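# Fit and lock the server's top cover

## Task

Close the server: make sure no tool remains inside it, then set the top cover in place and slide it shut so that it latches, either by pushing it firmly or by sliding it while both release buttons are pressed down, so that it stays locked once the robot lets go.

## Robot and tools

Robot: two seven-joint Kinova Gen3 arms, left_arm and right_arm, each carrying a parallel two-finger gripper that opens to 50 mm. The fingers point along the gripper's own +z axis and close along its x axis. end_effector_position is the point midway between the pads; the fingertips sit 17.5 mm past it. Each wrist has a camera. The cameras are cam_head_left, cam_head_right, cam_high, cam_left_wrist and cam_right_wrist, all 896x504.

Frames: the scene frame has its origin at table-top height, midway between the nominal arm bases, with +z up and +x pointing out over the table. left_arm is on the +y side and right_arm on the -y side; these names do not match image left and right. The actual bases: left_arm at (-0.016, +0.405, +0.018) m, right_arm at (0, -0.425, +0.018) m. Printed hand positions and orientations can be off by a few centimetres. Reported poses are in the scene frame. Offsets you send are expressed along the axes of that arm's current Hand target.

Row layout (shared by execute_actions and move): 18 numbers, every one in [-1, 1], always covering both arms. Order: left dx, dy, dz, rx, ry, rz, left gripper position, force_limit, speed, then the same nine for the right arm. dx..rz are an offset, not a pose: they are measured from that arm's Hand target at the start of the action or move, along the Hand target's own axes. A value of 1.0 means 0.6 m for dx/dy/dz and 180 degrees for the rotation; rx, ry, rz form a single rotation vector. Six zeros re-request the current Hand target. Gripper numbers are absolute commands: position +1 is fully open, about -0.65 brings the pads together, and -1 means close until an object stops them. force_limit goes from -1 (about 20 N per pad) through 0 (102 N) to +1 (185 N). speed goes from -1 (20 mm/s) through 0 (85) to +1 (150). Both begin at +1. Every call resends gripper numbers, so to leave a gripper unchanged, repeat its last three values. A 0 is a real command.

execute_actions(actions, cameras): actions is a list of actions. Each action is up to 15 rows, one per 1/30 s step; a short action holds its last row. Each row counts from the pose at the start of its action, not from the row before it. Sending the same offset again in a new action moves the arm further. Images come back only for an empty actions list, or when cameras names some cameras; ["all"] returns every camera.

move(target, speed, blend, blocking, cameras): drives each gripper in a straight line toward an offset from its Hand target. target is one 18-number row, or a list of up to 15 rows, all measured from the same starting Hand targets. speed is in m/s, 0.002 to 0.5 with 0.25 as the default; it can be one number or one per target. blend is in metres and rounds corners within a list; 0 stops at each point. blocking=false returns after about 0.5 s while the move keeps going. A move lasts at most 10 s and does not steer around obstacles. The result line "move:" reports the outcome: done means at rest within 3 mm and 2 degrees of the target; the others include off_target, moving, held and fault. limits=paced means a commanded pose was clipped; limits=held means a check withheld steps. Neither done nor off_target tells you whether anything was touched.

wait(seconds 0-10) lets time pass while a move continues. stop brakes a running move; the fingers keep going. zoom_image(camera, region [x0,y0,x1,y1] in pixels, at most 504 by 504) enlarges part of the newest image from that camera. clear_fault(arm) clears a reported torque fault. read_manual returns only licence text. finished_scene(scene) ends the scene for good, so call it only once the cover is locked and stays so without the robot.

Result lines: end_effector_position (m) and end_effector_quat_wxyz; Hand target, which is what the next offsets count from; Tool commands; object_status: 0 moving, 1 blocked while opening, 2 blocked while closing (a grip), 3 at the commanded opening or pads closed (usually nothing held). Grip with -1 and check for 2. The opening in mm is about (250 - position_measured) x 0.202. Joint torques, Flange force in the gripper's own axes (approximate, includes any held weight), Wrist depth as a 7x7 grid of distances in mm ("-" means none), motor temperatures, MOTOR HOT above 60 °C, and fault lines.

Cautions: orientation commands are clipped to within 32 degrees of the measured orientation, so large turns take several steps and can swing the elbow. The arms are stiff, so a target only millimetres past a hard contact pushes with near full force. To stop pushing, command a target back behind the gripper. A gripper often rests short of its Hand target; add the missing distance as an offset. Collisions or presses between the two arms, including one gripper closing on the other's fingers, can fail the scene. The clearance check may hold an arm back. Torque limits are 104.5 N m for the first four joints and 51.3 N m for the wrist joints; exceeding them, or drifting 5 degrees off plan, stops that arm until clear_fault. Holding loads, reaching far or pushing for a long time heats motors, and at 75 °C the arm sags and halts. Avoid striking the server or table hard, dropping the cover or the tool, releasing parts while they move, and leaving anything off the table. Loose items may occasionally be nudged by outside disturbances.

Each tool is called after "Request:" as name(argument=value, ...), one argument or row to a line, values as JSON.

## Session

Request:
execute_actions(
  actions=[],
)

Scene clock: 0.00 s.
left_arm: end_effector_position=(+0.3066, -0.1819, +0.2493) position_measured=3 object_status=3 end_effector_quat_wxyz=(+0.097, +0.985, -0.129, -0.062) | right_arm: end_effector_position=(+0.2194, -0.5711, +0.3122) position_measured=3 object_status=3 end_effector_quat_wxyz=(+0.047, +0.978, +0.196, +0.048)
Joint positions: left_arm=[0.825 0.916 0.269 0.642 0.007 1.531 0.741] | right_arm=[0.541 -0.208 -0.012 2.018 0.011 1.198 0.872]
Joint velocities: within noise
Joint torques (N m): no reading
Motor temperatures (°C): left_arm=[35 35 34 40 39 44 42] | right_arm=[37 37 36 32 47 42 42]
Flange force (N): no reading
Wrist depth (mm): cam_left_wrist=[407 386 379 375 371 378 364 / 412 405 386 381 377 383 370 / 419 412 393 387 382 381 379 / 426 419 397 393 387 385 385 / 433 428 404 398 395 402 396 / 441 432 423 405 414 409 404 / 448 443 432 427 420 417 411] | cam_right_wrist=[445 451 458 462 470 477 482 / 449 456 463 467 474 481 486 / 454 459 466 471 479 486 490 / 458 464 469 475 482 489 497 / 461 467 474 479 487 494 500 / 467 472 476 485 490 497 506 / 470 476 483 488 494 503 512]
Hand target: left_arm +0.3066, -0.1819, +0.2493; +0.097, +0.985, -0.129, -0.062 | right_arm +0.2194, -0.5711, +0.3122; +0.047, +0.978, +0.196, +0.048
Tool commands: left_gripper/position=+1.0 left_gripper/force_limit=+1.0 left_gripper/speed=+1.0 right_gripper/position=+1.0 right_gripper/force_limit=+1.0 right_gripper/speed=+1.0

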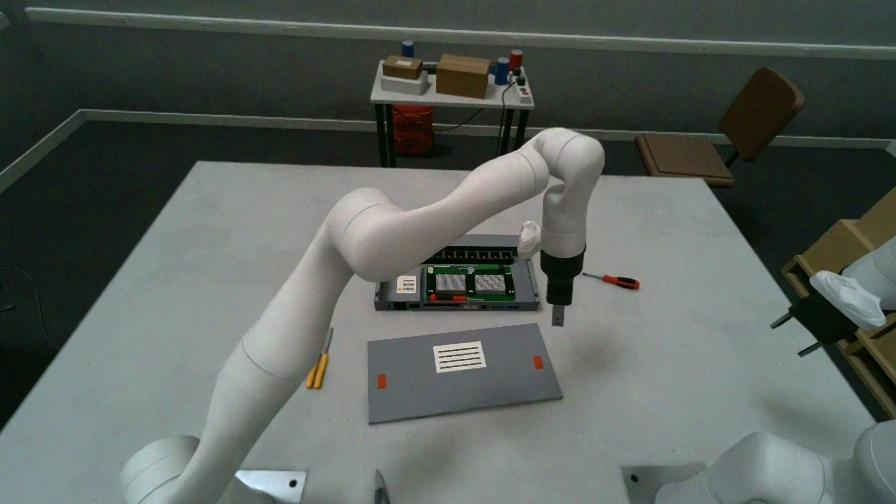

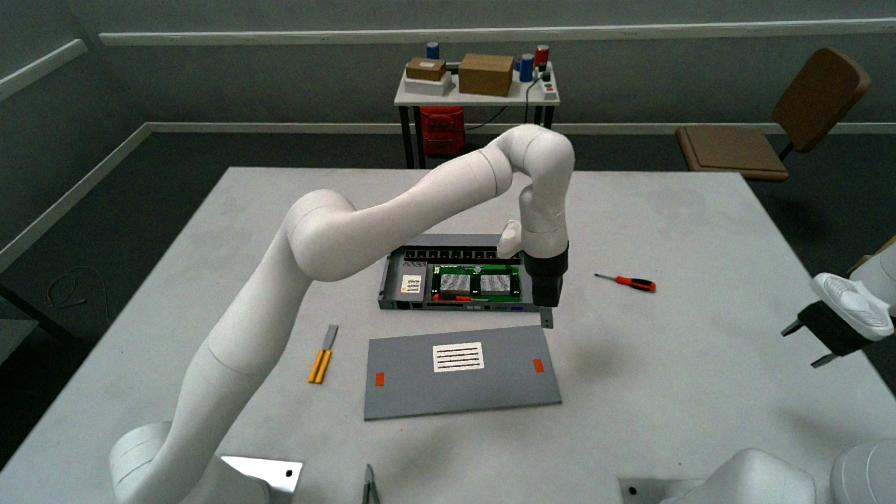

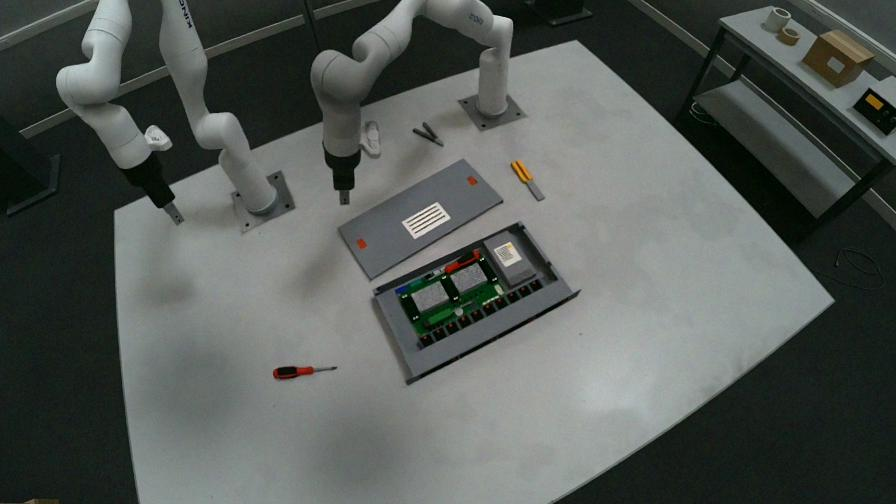

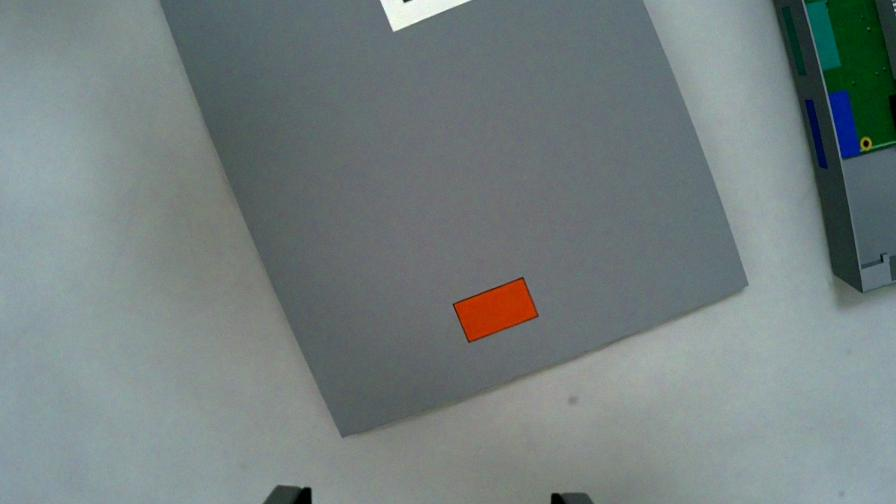

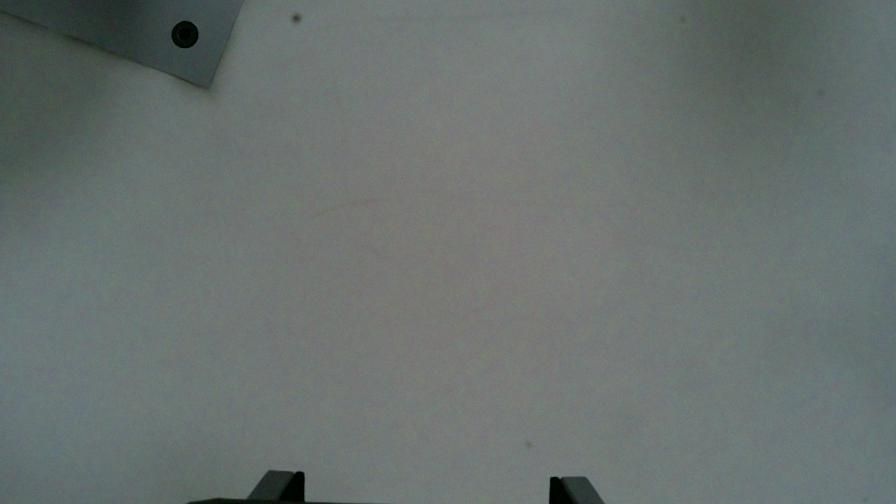

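Request:
zoom_image(
  camera="cam_high",
  region=[320, 140, 600, 400],
)

Request:
zoom_image(
  camera="cam_head_left",
  region=[340, 220, 600, 430],
)

Request:
zoom_image(
  camera="cam_left_wrist",
  region=[392, 0, 896, 504],
)

Scaled by 1.800 from the camera's 896x504 image, which has a finer 1280x720 frame.

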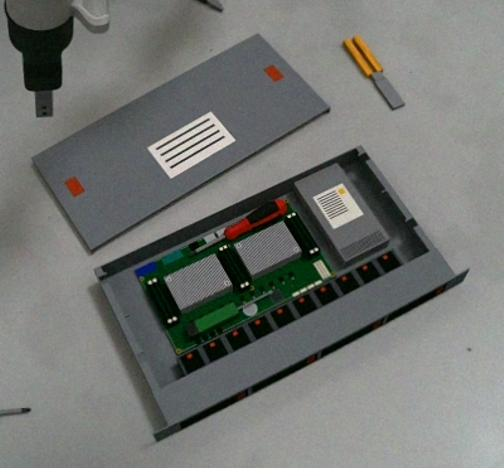

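Scaled by 1.938 from the camera's 896x504 image, which has a finer 1280x720 frame.

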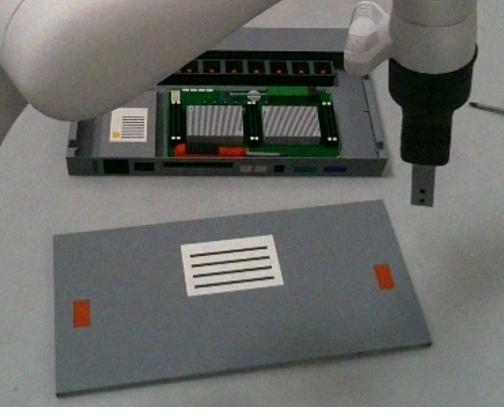

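Scaled by 1.000.

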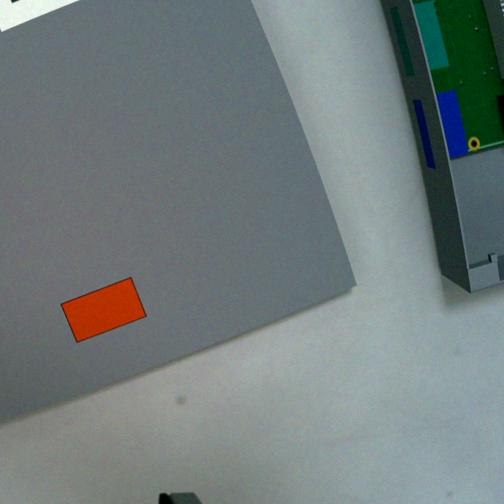

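Request:
move(
  target=[0.1548,-0.3947,-0.3062,0.1717,0.056,0.4167,1,1,1,0,0,0,0,0,0,1,1,1],
  speed=0.3,
  cameras=["all"],
)

Scene clock: 4.60 s.
left_arm: end_effector_position=(+0.4802, +0.0500, +0.3700) position_measured=3 object_status=3 end_effector_quat_wxyz=(-0.123, +0.696, -0.697, +0.123) | right_arm: end_effector_position=(+0.2194, -0.5711, +0.3122) position_measured=3 object_status=3 end_effector_quat_wxyz=(+0.047, +0.978, +0.196, +0.048)
Joint positions: left_arm=[0.515 0.527 0.328 1.026 -0.419 1.371 -0.738] | right_arm=[0.541 -0.208 -0.012 2.018 0.011 1.198 0.872]
Joint torques (N m): left_arm=[0.53 -20.33 0.66 -10.33 -0.84 -1.02 -0.27] | right_arm=[0.3 -6.57 -0.5 -11.77 0.38 -0.1 -0.19]
Flange force (N): left_arm=[-1.4 0.9 -1.2] | right_arm=[-2.2 -0.3 7.7]
Wrist depth (mm): cam_left_wrist=[650 650 649 649 651 657 662 / 623 627 625 624 628 636 638 / 603 603 604 605 609 615 618 / 583 540 543 544 545 551 588 / 564 561 543 544 548 545 568 / 544 533 524 543 541 539 552 / 526 509 506 508 510 510 531] | cam_right_wrist=[445 451 459 464 469 476 482 / 451 458 463 469 475 480 486 / 453 459 466 473 479 484 492 / 459 462 471 474 484 488 496 / 461 467 475 480 486 492 499 / 465 472 477 487 490 497 504 / 470 474 482 489 497 502 513]
Hand target: left_arm +0.4802, +0.0500, +0.3700; -0.123, +0.696, -0.697, +0.123 | right_arm +0.2194, -0.5711, +0.3122; +0.047, +0.978, +0.196, +0.048
Off the commanded pose: left_arm 0.000 m, 0 deg | right_arm 0.000 m, 0 deg.
move: done

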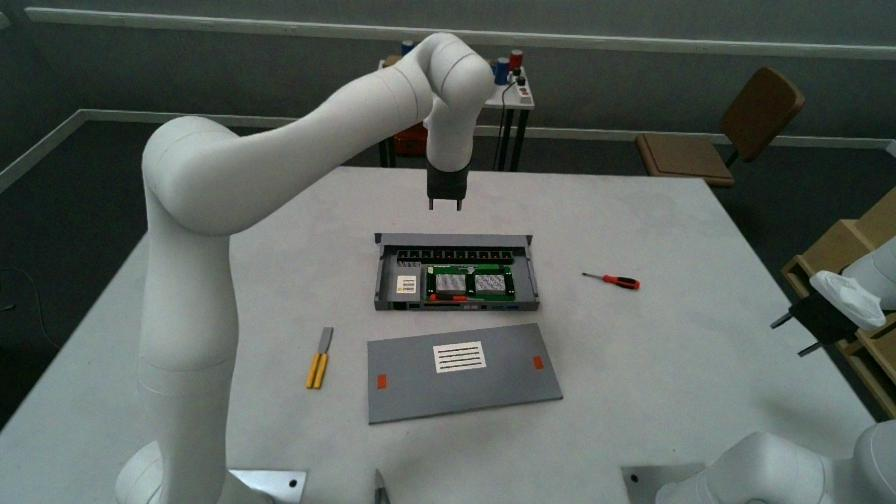

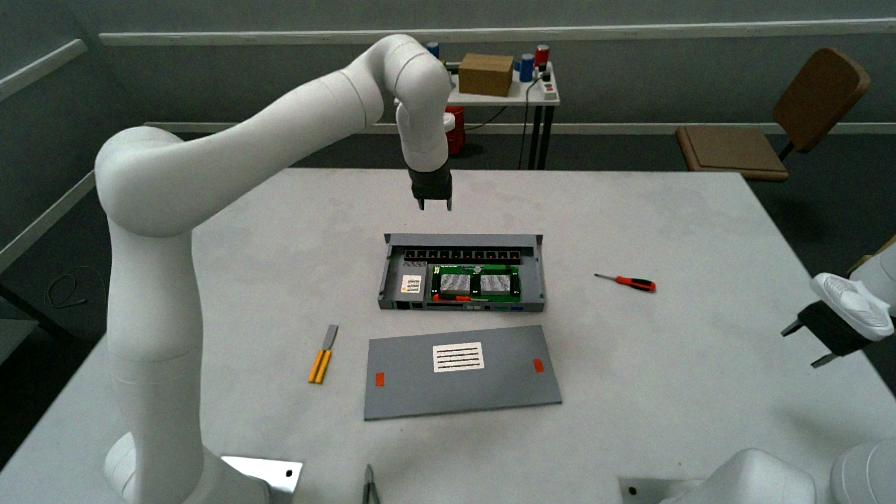

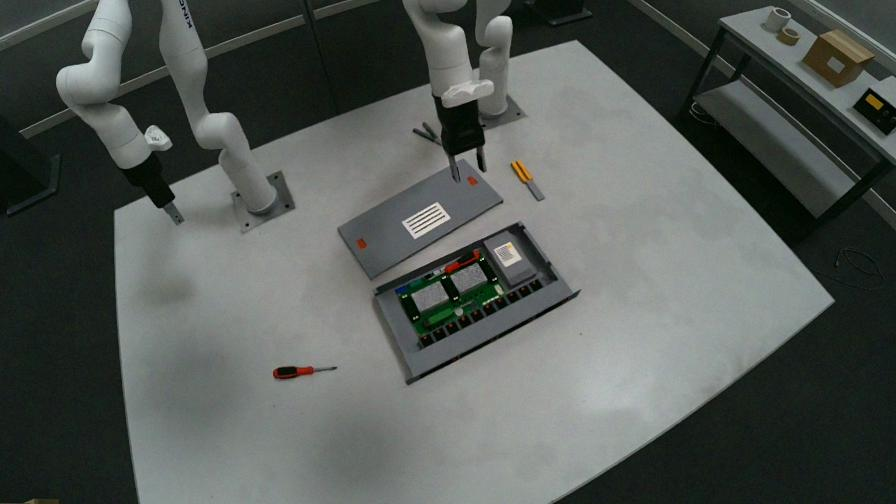

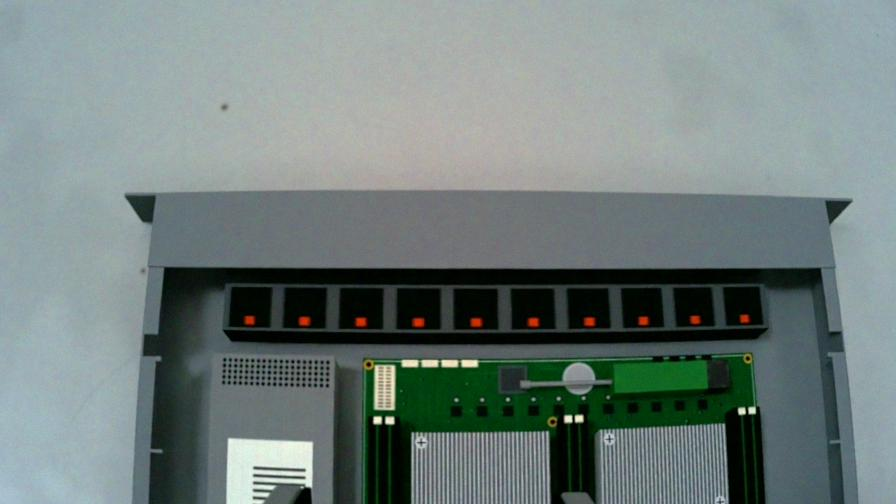

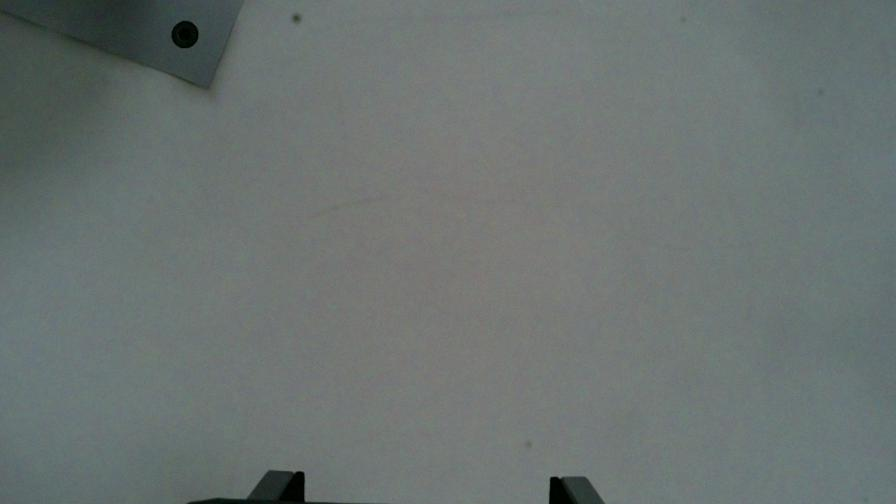

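Request:
move(
  target=[0,0.3133,-0.114,0,0,0,1,1,1,0,0,0,0,0,0,1,1,1],
  speed=0.3,
  cameras=["cam_left_wrist","cam_head_left","cam_high"],
)

Scene clock: 6.20 s.
left_arm: end_effector_position=(+0.2801, +0.0502, +0.3699) position_measured=3 object_status=3 end_effector_quat_wxyz=(-0.123, +0.696, -0.697, +0.123) | right_arm: end_effector_position=(+0.2194, -0.5711, +0.3122) position_measured=3 object_status=3 end_effector_quat_wxyz=(+0.047, +0.978, +0.196, +0.048)
Joint positions: left_arm=[0.707 0.212 0.394 1.484 -0.404 1.317 -0.393] | right_arm=[0.541 -0.208 -0.012 2.018 0.011 1.198 0.872]
Joint torques (N m): left_arm=[0.52 -13.52 0.16 -10.24 -1.1 -0.74 -0.26] | right_arm=[0.24 -6.51 -0.53 -11.74 0.43 -0.11 -0.18]
Flange force (N): left_arm=[-1.3 0.8 -1.3] | right_arm=[-2.4 -0.3 7.6]
Wrist depth (mm): cam_left_wrist=[647 645 616 617 623 624 662 / 625 621 592 619 620 630 634 / 603 596 577 576 578 591 614 / 586 579 555 555 579 587 593 / 562 568 570 574 573 575 574 / 544 548 554 553 538 539 546 / 525 516 521 522 521 522 530] | cam_right_wrist=[444 451 459 463 470 476 482 / 451 456 463 468 474 480 487 / 453 459 467 471 478 486 491 / 457 463 470 476 482 489 496 / 460 468 473 480 485 493 500 / 465 472 478 484 491 496 505 / 469 475 481 488 495 502 512]
Hand target: left_arm +0.2801, +0.0502, +0.3700; -0.123, +0.696, -0.697, +0.123 | right_arm +0.2194, -0.5711, +0.3122; +0.047, +0.978, +0.196, +0.048
Off the commanded pose: left_arm 0.000 m, 0 deg | right_arm 0.000 m, 0 deg.
move: done
Images, in order (width x height): cam_head_left 896x504, cam_high 896x504, cam_left_wrist 896x504.

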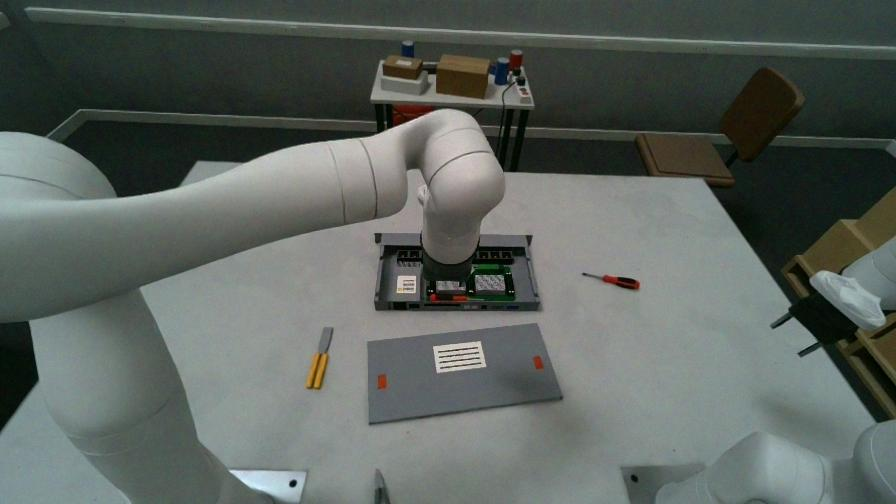

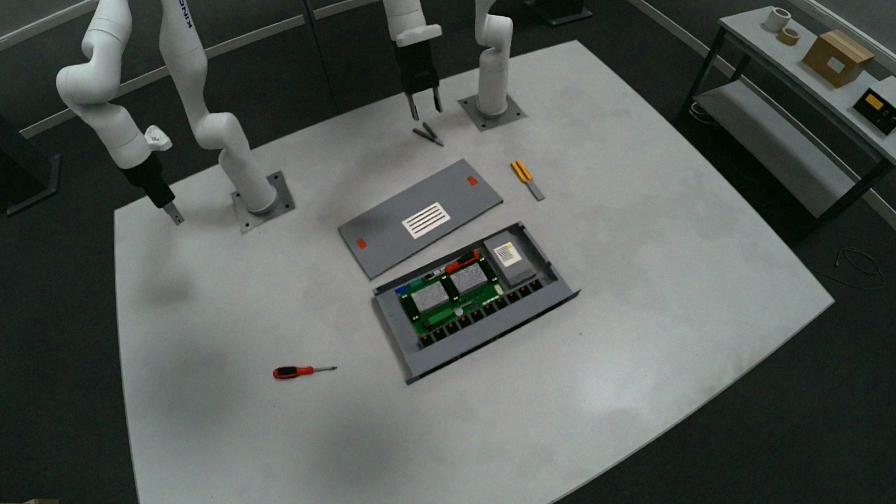

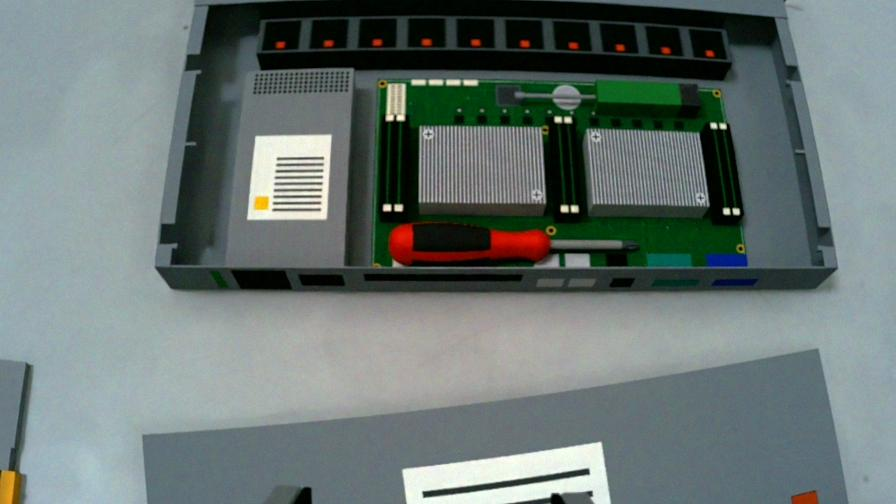

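Request:
zoom_image(
  camera="cam_head_left",
  region=[350, 310, 470, 430],
)

Request:
zoom_image(
  camera="cam_head_left",
  region=[460, 310, 580, 430],
)

Request:
zoom_image(
  camera="cam_left_wrist",
  region=[640, 0, 896, 300],
)

Request:
zoom_image(
  camera="cam_high",
  region=[330, 150, 520, 290],
)

Scaled by 4.200 from the camera's 896x504 image, which has a finer 1280x720 frame.

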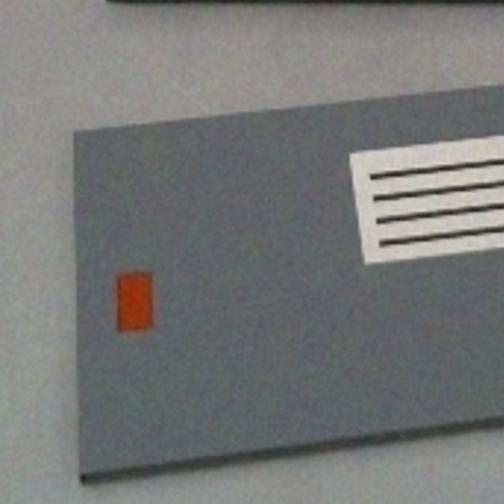

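Scaled by 4.200 from the camera's 896x504 image, which has a finer 1280x720 frame.

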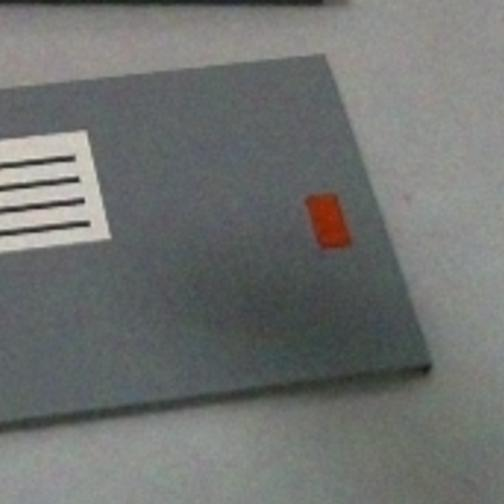

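Scaled by 1.680 from the camera's 896x504 image, which has a finer 1280x720 frame.

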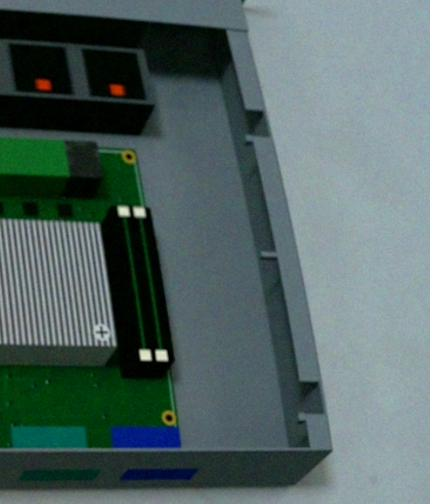

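Scaled by 2.653 from the camera's 896x504 image, which has a finer 1280x720 frame.

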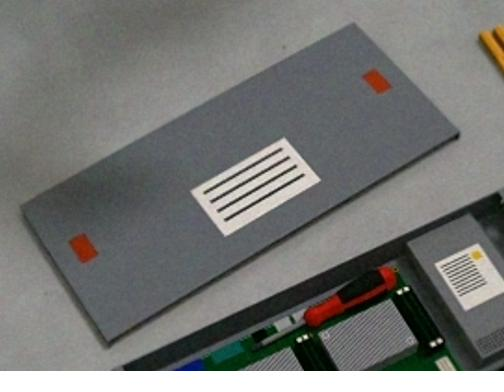

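Request:
move(
  target=[-0.525,0.1517,0.5143,0.153,0.309,0.401,1,1,1,0.7082,-0.6677,0.1677,0.0304,-0.0311,0.1268,0.0,1,1],
  speed=0.3,
  cameras=["all"],
)

Scene clock: 12.97 s.
left_arm: end_effector_position=(+0.3005, +0.3650, +0.0487) position_measured=3 object_status=3 end_effector_quat_wxyz=(+0.000, +0.000, +0.886, -0.463) | right_arm: end_effector_position=(+0.4691, -0.0455, +0.2000) position_measured=152 object_status=3 end_effector_quat_wxyz=(+0.000, +1.000, -0.002, -0.001)
Joint positions: left_arm=[-0.841 0.963 0.181 2.038 -2.447 -0.967 -1.315] | right_arm=[-0.442 0.827 -0.541 0.999 0.393 1.405 -0.948]
Joint torques (N m): left_arm=[0.39 -15.94 2.71 0.55 0.61 -2.91 -0.33] | right_arm=[0.26 -25.49 -3.39 -10.77 0.31 0.28 -0.21]
Flange force (N): left_arm=[-0.1 -2.2 -1.2] | right_arm=[-5.9 4.7 6.0]
Wrist depth (mm): cam_left_wrist=[484 538 506 505 511 584 597 / 379 449 421 424 424 449 489 / 362 389 363 365 368 370 405 / 331 342 319 312 322 324 344 / 297 305 300 306 311 306 314 / 269 272 273 279 280 276 277 / 241 247 248 249 250 251 247] | cam_right_wrist=[349 350 366 362 362 351 337 / 349 350 366 362 341 341 354 / 349 349 366 362 339 339 354 / 348 350 365 362 338 339 354 / 349 349 365 357 344 359 349 / 348 349 366 362 340 349 354 / 349 349 364 358 338 341 341]
Hand target: left_arm +0.3005, +0.3650, +0.0487; +0.000, +0.000, +0.886, -0.463 | right_arm +0.4691, -0.0455, +0.2000; +0.000, +1.000, -0.002, -0.001
Off the commanded pose: left_arm 0.000 m, 0 deg | right_arm 0.000 m, 0 deg.
move: done; limits=paced

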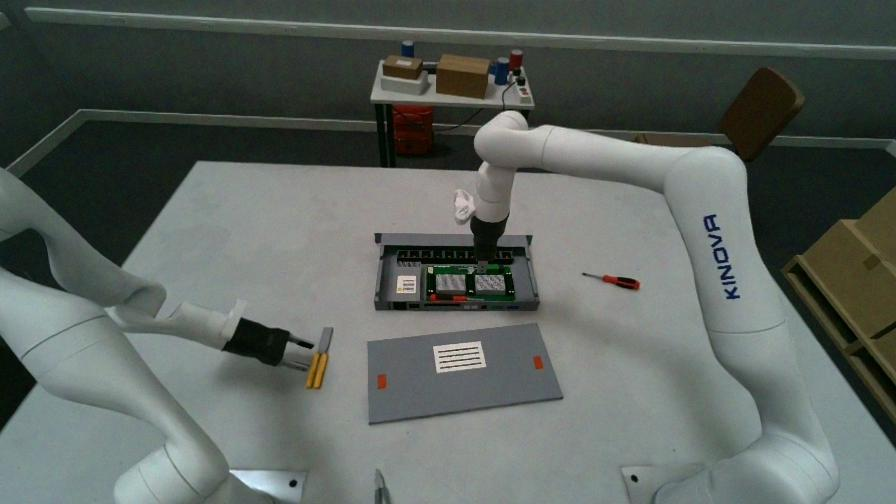

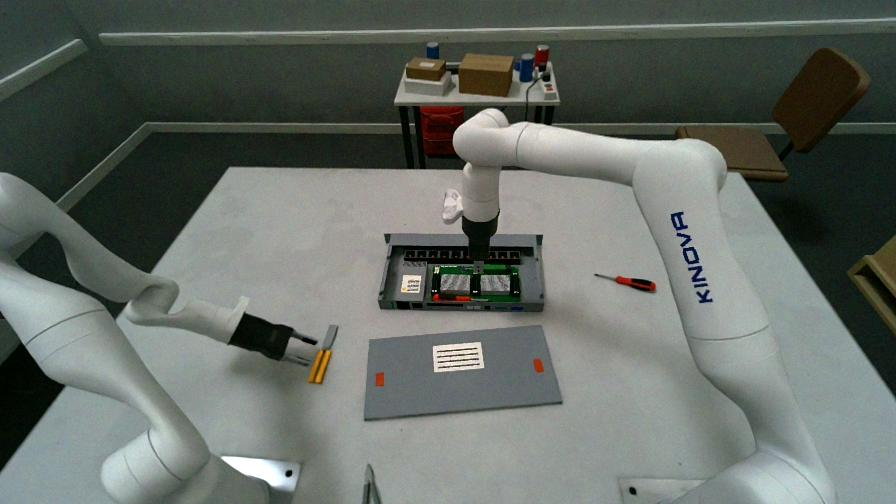

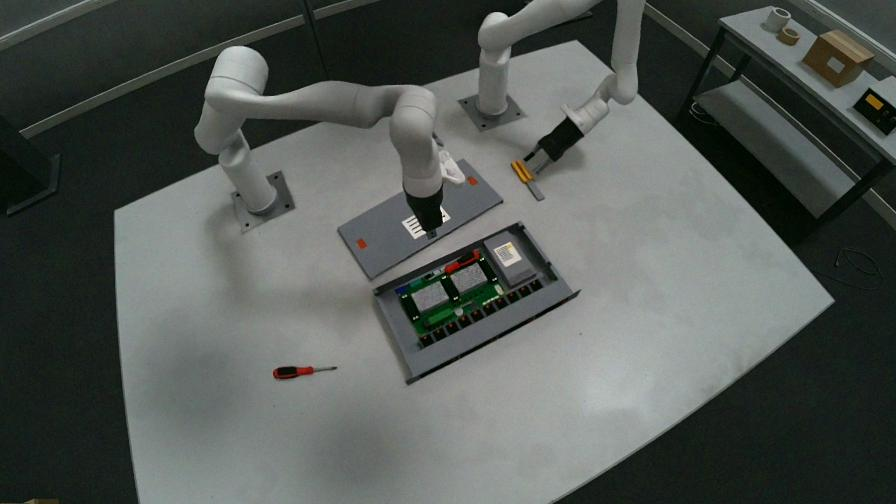

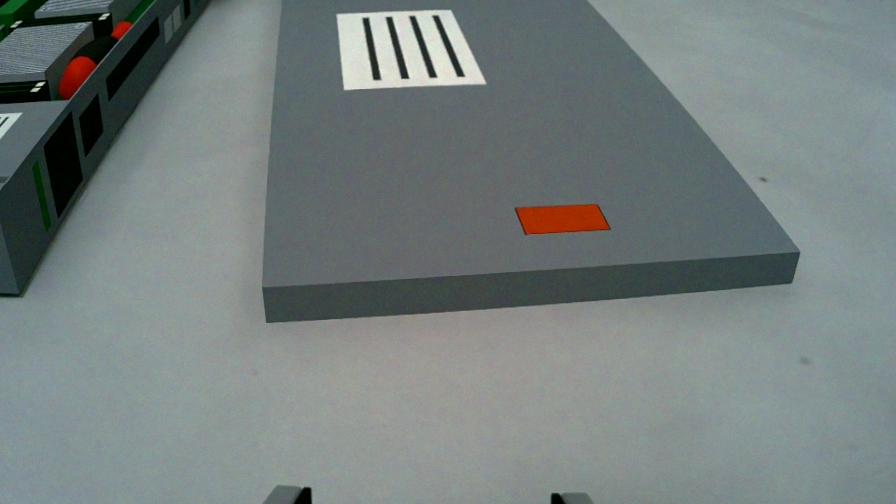

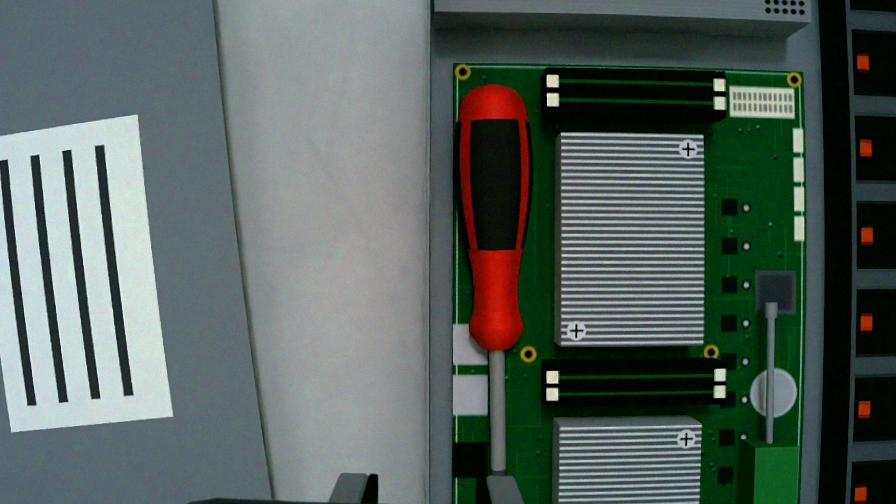

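Request:
zoom_image(
  camera="cam_right_wrist",
  region=[410, 300, 580, 500],
)

Request:
zoom_image(
  camera="cam_left_wrist",
  region=[0, 0, 250, 300],
)

Scaled by 2.520 from the camera's 896x504 image, which has a finer 1280x720 frame.

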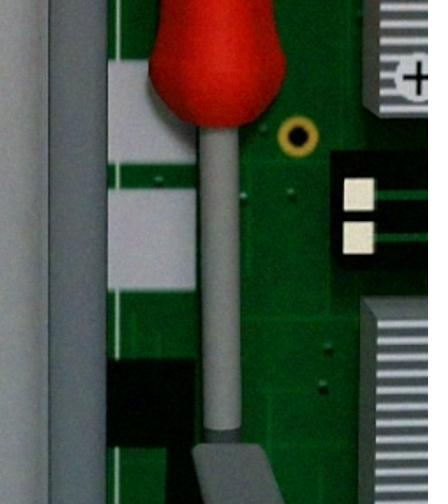

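Scaled by 1.680 from the camera's 896x504 image, which has a finer 1280x720 frame.

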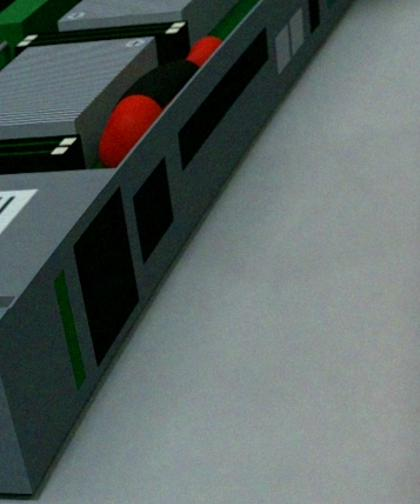

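Request:
move(
  target=[0,0,0,0,0,0,1,1,1,-0.05,0,0.1667,0,0,0,0.0,1,1],
  speed=0.2,
  cameras=["cam_right_wrist"],
)

Request:
zoom_image(
  camera="cam_right_wrist",
  region=[400, 200, 652, 452],
)

Request:
move(
  target=[0,0,0,0,0,0,1,1,1,0.1,0,0,0,0,0,0.0,1,1],
  speed=0.2,
  cameras=["cam_right_wrist"],
)

Request:
zoom_image(
  camera="cam_right_wrist",
  region=[350, 200, 602, 452],
)

Scene clock: 19.37 s.
left_arm: end_effector_position=(+0.3005, +0.3650, +0.0487) position_measured=3 object_status=3 end_effector_quat_wxyz=(+0.000, +0.000, +0.886, -0.464) | right_arm: end_effector_position=(+0.4390, -0.0453, +0.1001) position_measured=152 object_status=3 end_effector_quat_wxyz=(+0.000, +1.000, -0.002, -0.001)
Joint positions: left_arm=[-0.841 0.963 0.181 2.038 -2.447 -0.967 -1.315] | right_arm=[-0.443 0.873 -0.524 1.262 0.438 1.119 -1.053]
Joint torques (N m): left_arm=[0.42 -15.98 2.75 0.55 0.64 -2.97 -0.29] | right_arm=[0.34 -24.89 -3.79 -9.67 0.33 0.25 -0.19]
Flange force (N): left_arm=[0.2 -2.0 -1.0] | right_arm=[-4.6 3.7 4.5]
Wrist depth (mm): cam_left_wrist=[483 539 502 502 510 583 595 / 379 447 419 422 429 451 489 / 363 390 363 364 366 371 405 / 331 343 318 312 322 326 345 / 299 306 300 307 311 305 314 / 268 271 272 279 280 276 277 / 241 246 248 249 250 252 247] | cam_right_wrist=[249 250 266 266 239 241 241 / 249 250 265 266 235 239 239 / 249 250 265 266 237 239 239 / 249 250 265 266 244 243 239 / 249 250 265 265 245 243 238 / 249 249 265 265 258 250 241 / 249 249 265 265 258 258 240]
Hand target: left_arm +0.3005, +0.3650, +0.0487; +0.000, +0.000, +0.886, -0.464 | right_arm +0.4390, -0.0453, +0.1001; +0.000, +1.000, -0.002, -0.001
Off the commanded pose: left_arm 0.000 m, 0 deg | right_arm 0.000 m, 0 deg.
move: done
Images, in order (width x height): cam_right_wrist 896x504.

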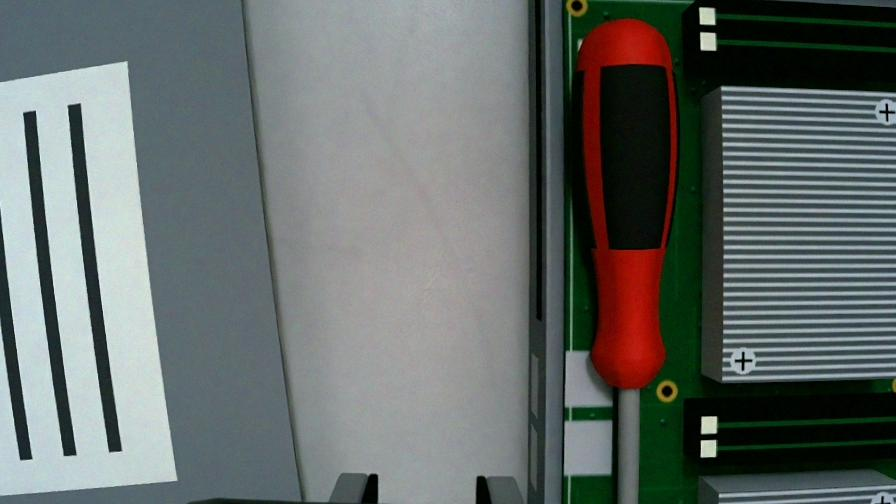

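Scaled by 2.000 from the camera's 896x504 image, which has a finer 1280x720 frame.

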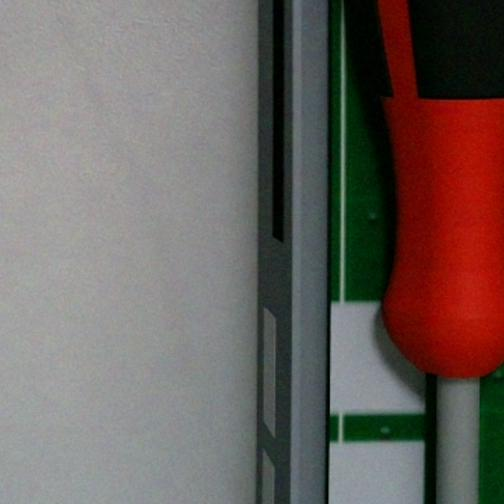

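Scene clock: 20.27 s.
left_arm: end_effector_position=(+0.3005, +0.3650, +0.0487) position_measured=3 object_status=3 end_effector_quat_wxyz=(+0.000, +0.000, +0.886, -0.464) | right_arm: end_effector_position=(+0.4990, -0.0455, +0.1000) position_measured=152 object_status=3 end_effector_quat_wxyz=(+0.000, +1.000, -0.002, -0.001)
Joint positions: left_arm=[-0.841 0.963 0.181 2.038 -2.447 -0.967 -1.315] | right_arm=[-0.426 0.974 -0.512 1.03 0.442 1.236 -0.938]
Joint torques (N m): left_arm=[0.4 -16 2.73 0.54 0.66 -2.96 -0.31] | right_arm=[0.3 -27.07 -3.57 -10.02 0.34 0.18 -0.18]
Flange force (N): left_arm=[0.1 -2.0 -1.0] | right_arm=[-5.3 3.8 4.3]
Wrist depth (mm): cam_left_wrist=[483 538 504 503 511 583 594 / 379 450 421 423 424 450 487 / 363 388 363 364 367 370 406 / 330 342 318 313 322 325 345 / 298 306 300 307 310 306 313 / 269 271 272 279 279 276 277 / 241 246 248 250 250 251 247] | cam_right_wrist=[264 265 262 239 240 240 259 / 264 264 261 231 238 258 259 / 264 264 261 233 237 258 259 / 264 264 261 239 238 258 258 / 264 264 261 240 237 258 258 / 248 264 261 246 244 258 258 / 248 264 261 248 239 254 258]
Hand target: left_arm +0.3005, +0.3650, +0.0487; +0.000, +0.000, +0.886, -0.464 | right_arm +0.4990, -0.0455, +0.1000; +0.000, +1.000, -0.002, -0.001
Off the commanded pose: left_arm 0.000 m, 0 deg | right_arm 0.000 m, 0 deg.
move: done
Images, in order (width x height): cam_right_wrist 896x504.

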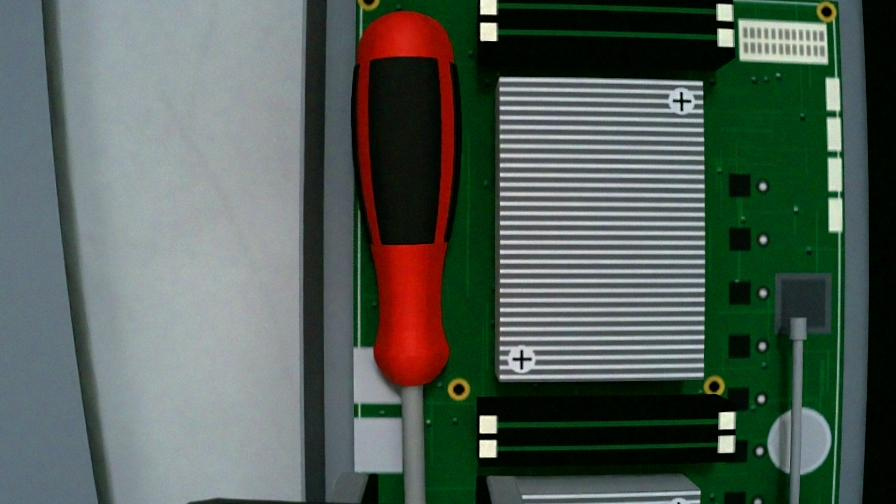

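Scaled by 2.000 from the camera's 896x504 image, which has a finer 1280x720 frame.

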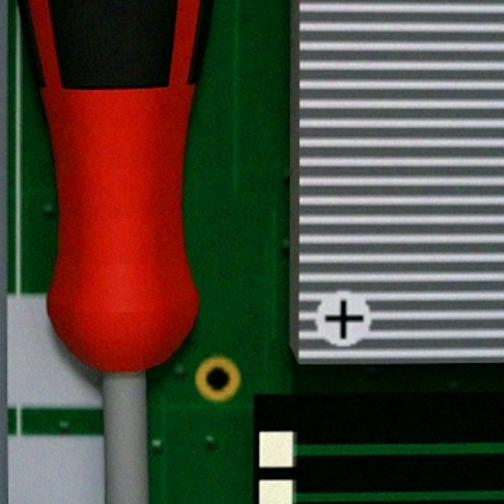

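Request:
move(
  target=[
    [0,0,0,0,0,0,1,1,1,-0.0083,-0.0067,0.0667,0,0,0,-0.22,-0.7,1],
    [0,0,0,0,0,0,1,1,1,-0.0083,-0.0067,0.1167,0,0,0,-0.22,-0.7,1],
  ],
  speed=[0.2,0.05],
  cameras=["cam_right_wrist"],
)

Scene clock: 22.90 s.
left_arm: end_effector_position=(+0.3005, +0.3650, +0.0487) position_measured=3 object_status=3 end_effector_quat_wxyz=(+0.000, +0.000, +0.886, -0.464) | right_arm: end_effector_position=(+0.4939, -0.0414, +0.0300) position_measured=186 object_status=3 end_effector_quat_wxyz=(+0.000, +1.000, -0.002, -0.001)
Joint positions: left_arm=[-0.841 0.963 0.181 2.038 -2.447 -0.967 -1.315] | right_arm=[-0.437 1.056 -0.489 1.095 0.477 1.096 -0.977]
Joint torques (N m): left_arm=[0.41 -16.03 2.72 0.52 0.65 -2.95 -0.3] | right_arm=[0.31 -27.39 -3.76 -9.63 0.28 0.19 -0.17]
Flange force (N): left_arm=[0.1 -2.0 -1.0] | right_arm=[-6.2 4.6 3.9]
Wrist depth (mm): cam_left_wrist=[483 538 505 503 510 585 598 / 379 449 422 423 425 450 490 / 363 389 363 365 366 371 406 / 330 342 319 312 322 324 345 / 297 305 300 306 311 306 314 / 269 271 272 279 280 276 277 / 240 247 248 249 250 251 247] | cam_right_wrist=[194 195 171 - 168 168 173 / 194 195 171 - 168 168 168 / 194 195 174 174 167 168 168 / 194 195 191 169 167 168 168 / 194 194 191 171 167 168 168 / 194 194 191 171 167 168 168 / 194 195 190 177 174 175 175]
Hand target: left_arm +0.3005, +0.3650, +0.0487; +0.000, +0.000, +0.886, -0.464 | right_arm +0.4939, -0.0414, +0.0300; +0.000, +1.000, -0.002, -0.001
Off the commanded pose: left_arm 0.000 m, 0 deg | right_arm 0.000 m, 0 deg.
move: done
Images, in order (width x height): cam_right_wrist 896x504.

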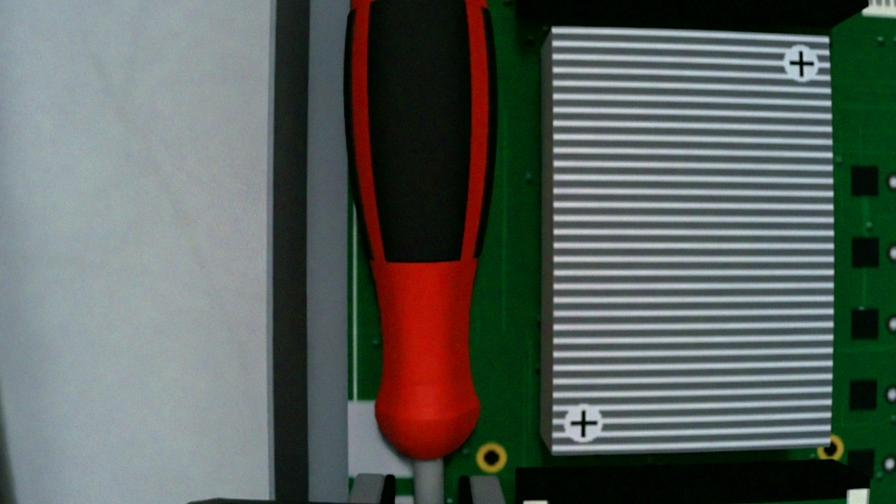

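Request:
move(
  target=[
    [0,0,0,0,0,0,1,1,1,0,0,0,0,0,0,-1,-0.5,-0.5],
    [0,0,0,0,0,0,1,1,1,0,0,-0.2,0,0,0,-1,-0.5,-0.5],
  ],
  speed=[0.1,0.1],
  cameras=["cam_right_wrist","cam_head_left","cam_high"],
)

Scene clock: 25.13 s.
left_arm: end_effector_position=(+0.3005, +0.3650, +0.0487) position_measured=3 object_status=3 end_effector_quat_wxyz=(+0.000, +0.000, +0.886, -0.464) | right_arm: end_effector_position=(+0.4941, -0.0415, +0.1500) position_measured=227 object_status=2 end_effector_quat_wxyz=(+0.000, +1.000, -0.002, -0.001)
Joint positions: left_arm=[-0.841 0.963 0.181 2.038 -2.447 -0.967 -1.315] | right_arm=[-0.439 0.921 -0.523 0.969 0.42 1.342 -0.928]
Joint torques (N m): left_arm=[0.39 -15.99 2.72 0.56 0.66 -2.97 -0.29] | right_arm=[0.27 -27.13 -3.53 -10.74 0.31 0.26 -0.19]
Flange force (N): left_arm=[0.1 -2.0 -1.0] | right_arm=[-6.4 4.9 6.0]
Wrist depth (mm): cam_left_wrist=[484 535 501 502 511 583 595 / 379 450 420 423 426 450 489 / 363 388 361 364 366 370 406 / 331 342 319 312 322 325 344 / 297 306 300 307 311 305 315 / 268 271 272 279 279 277 277 / 241 246 249 250 250 251 247] | cam_right_wrist=[300 314 315 - 312 312 293 / 299 315 315 - 289 308 308 / 298 314 314 - 288 308 307 / 299 314 315 167 288 308 307 / 298 314 315 172 288 308 307 / 298 314 315 170 289 298 306 / 298 313 314 177 287 308 293]
Hand target: left_arm +0.3005, +0.3650, +0.0487; +0.000, +0.000, +0.886, -0.464 | right_arm +0.4941, -0.0415, +0.1500; +0.000, +1.000, -0.002, -0.001
Off the commanded pose: left_arm 0.000 m, 0 deg | right_arm 0.000 m, 0 deg.
move: done
Images, in order (width x height): cam_head_left 896x504, cam_high 896x504, cam_right_wrist 896x504.

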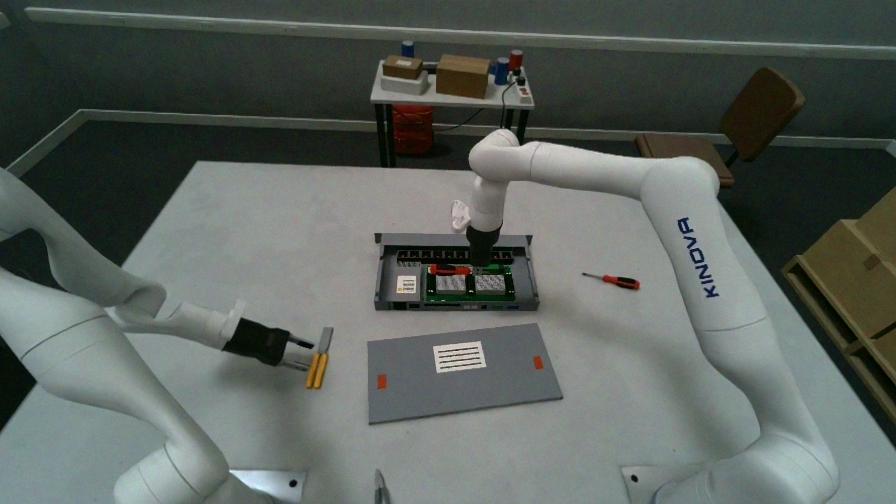

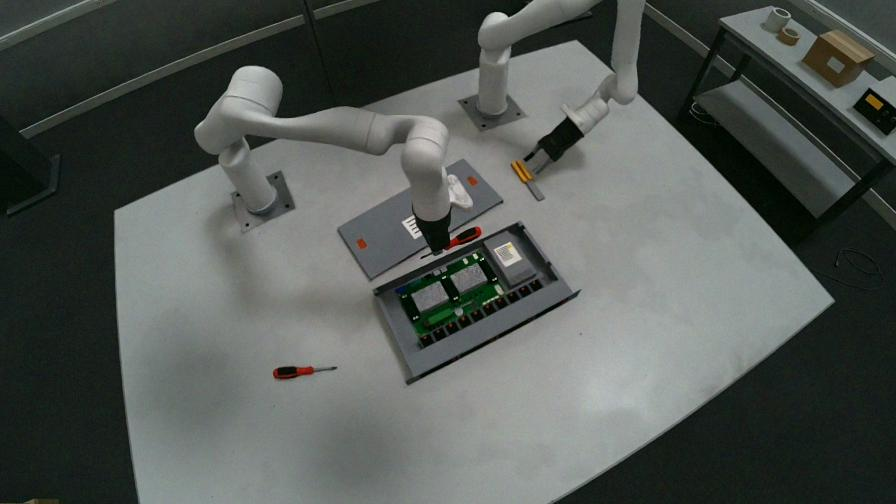

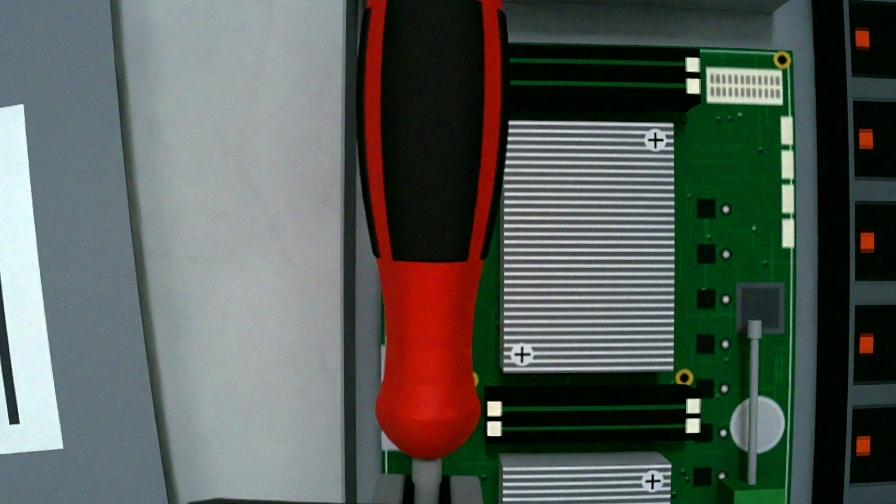

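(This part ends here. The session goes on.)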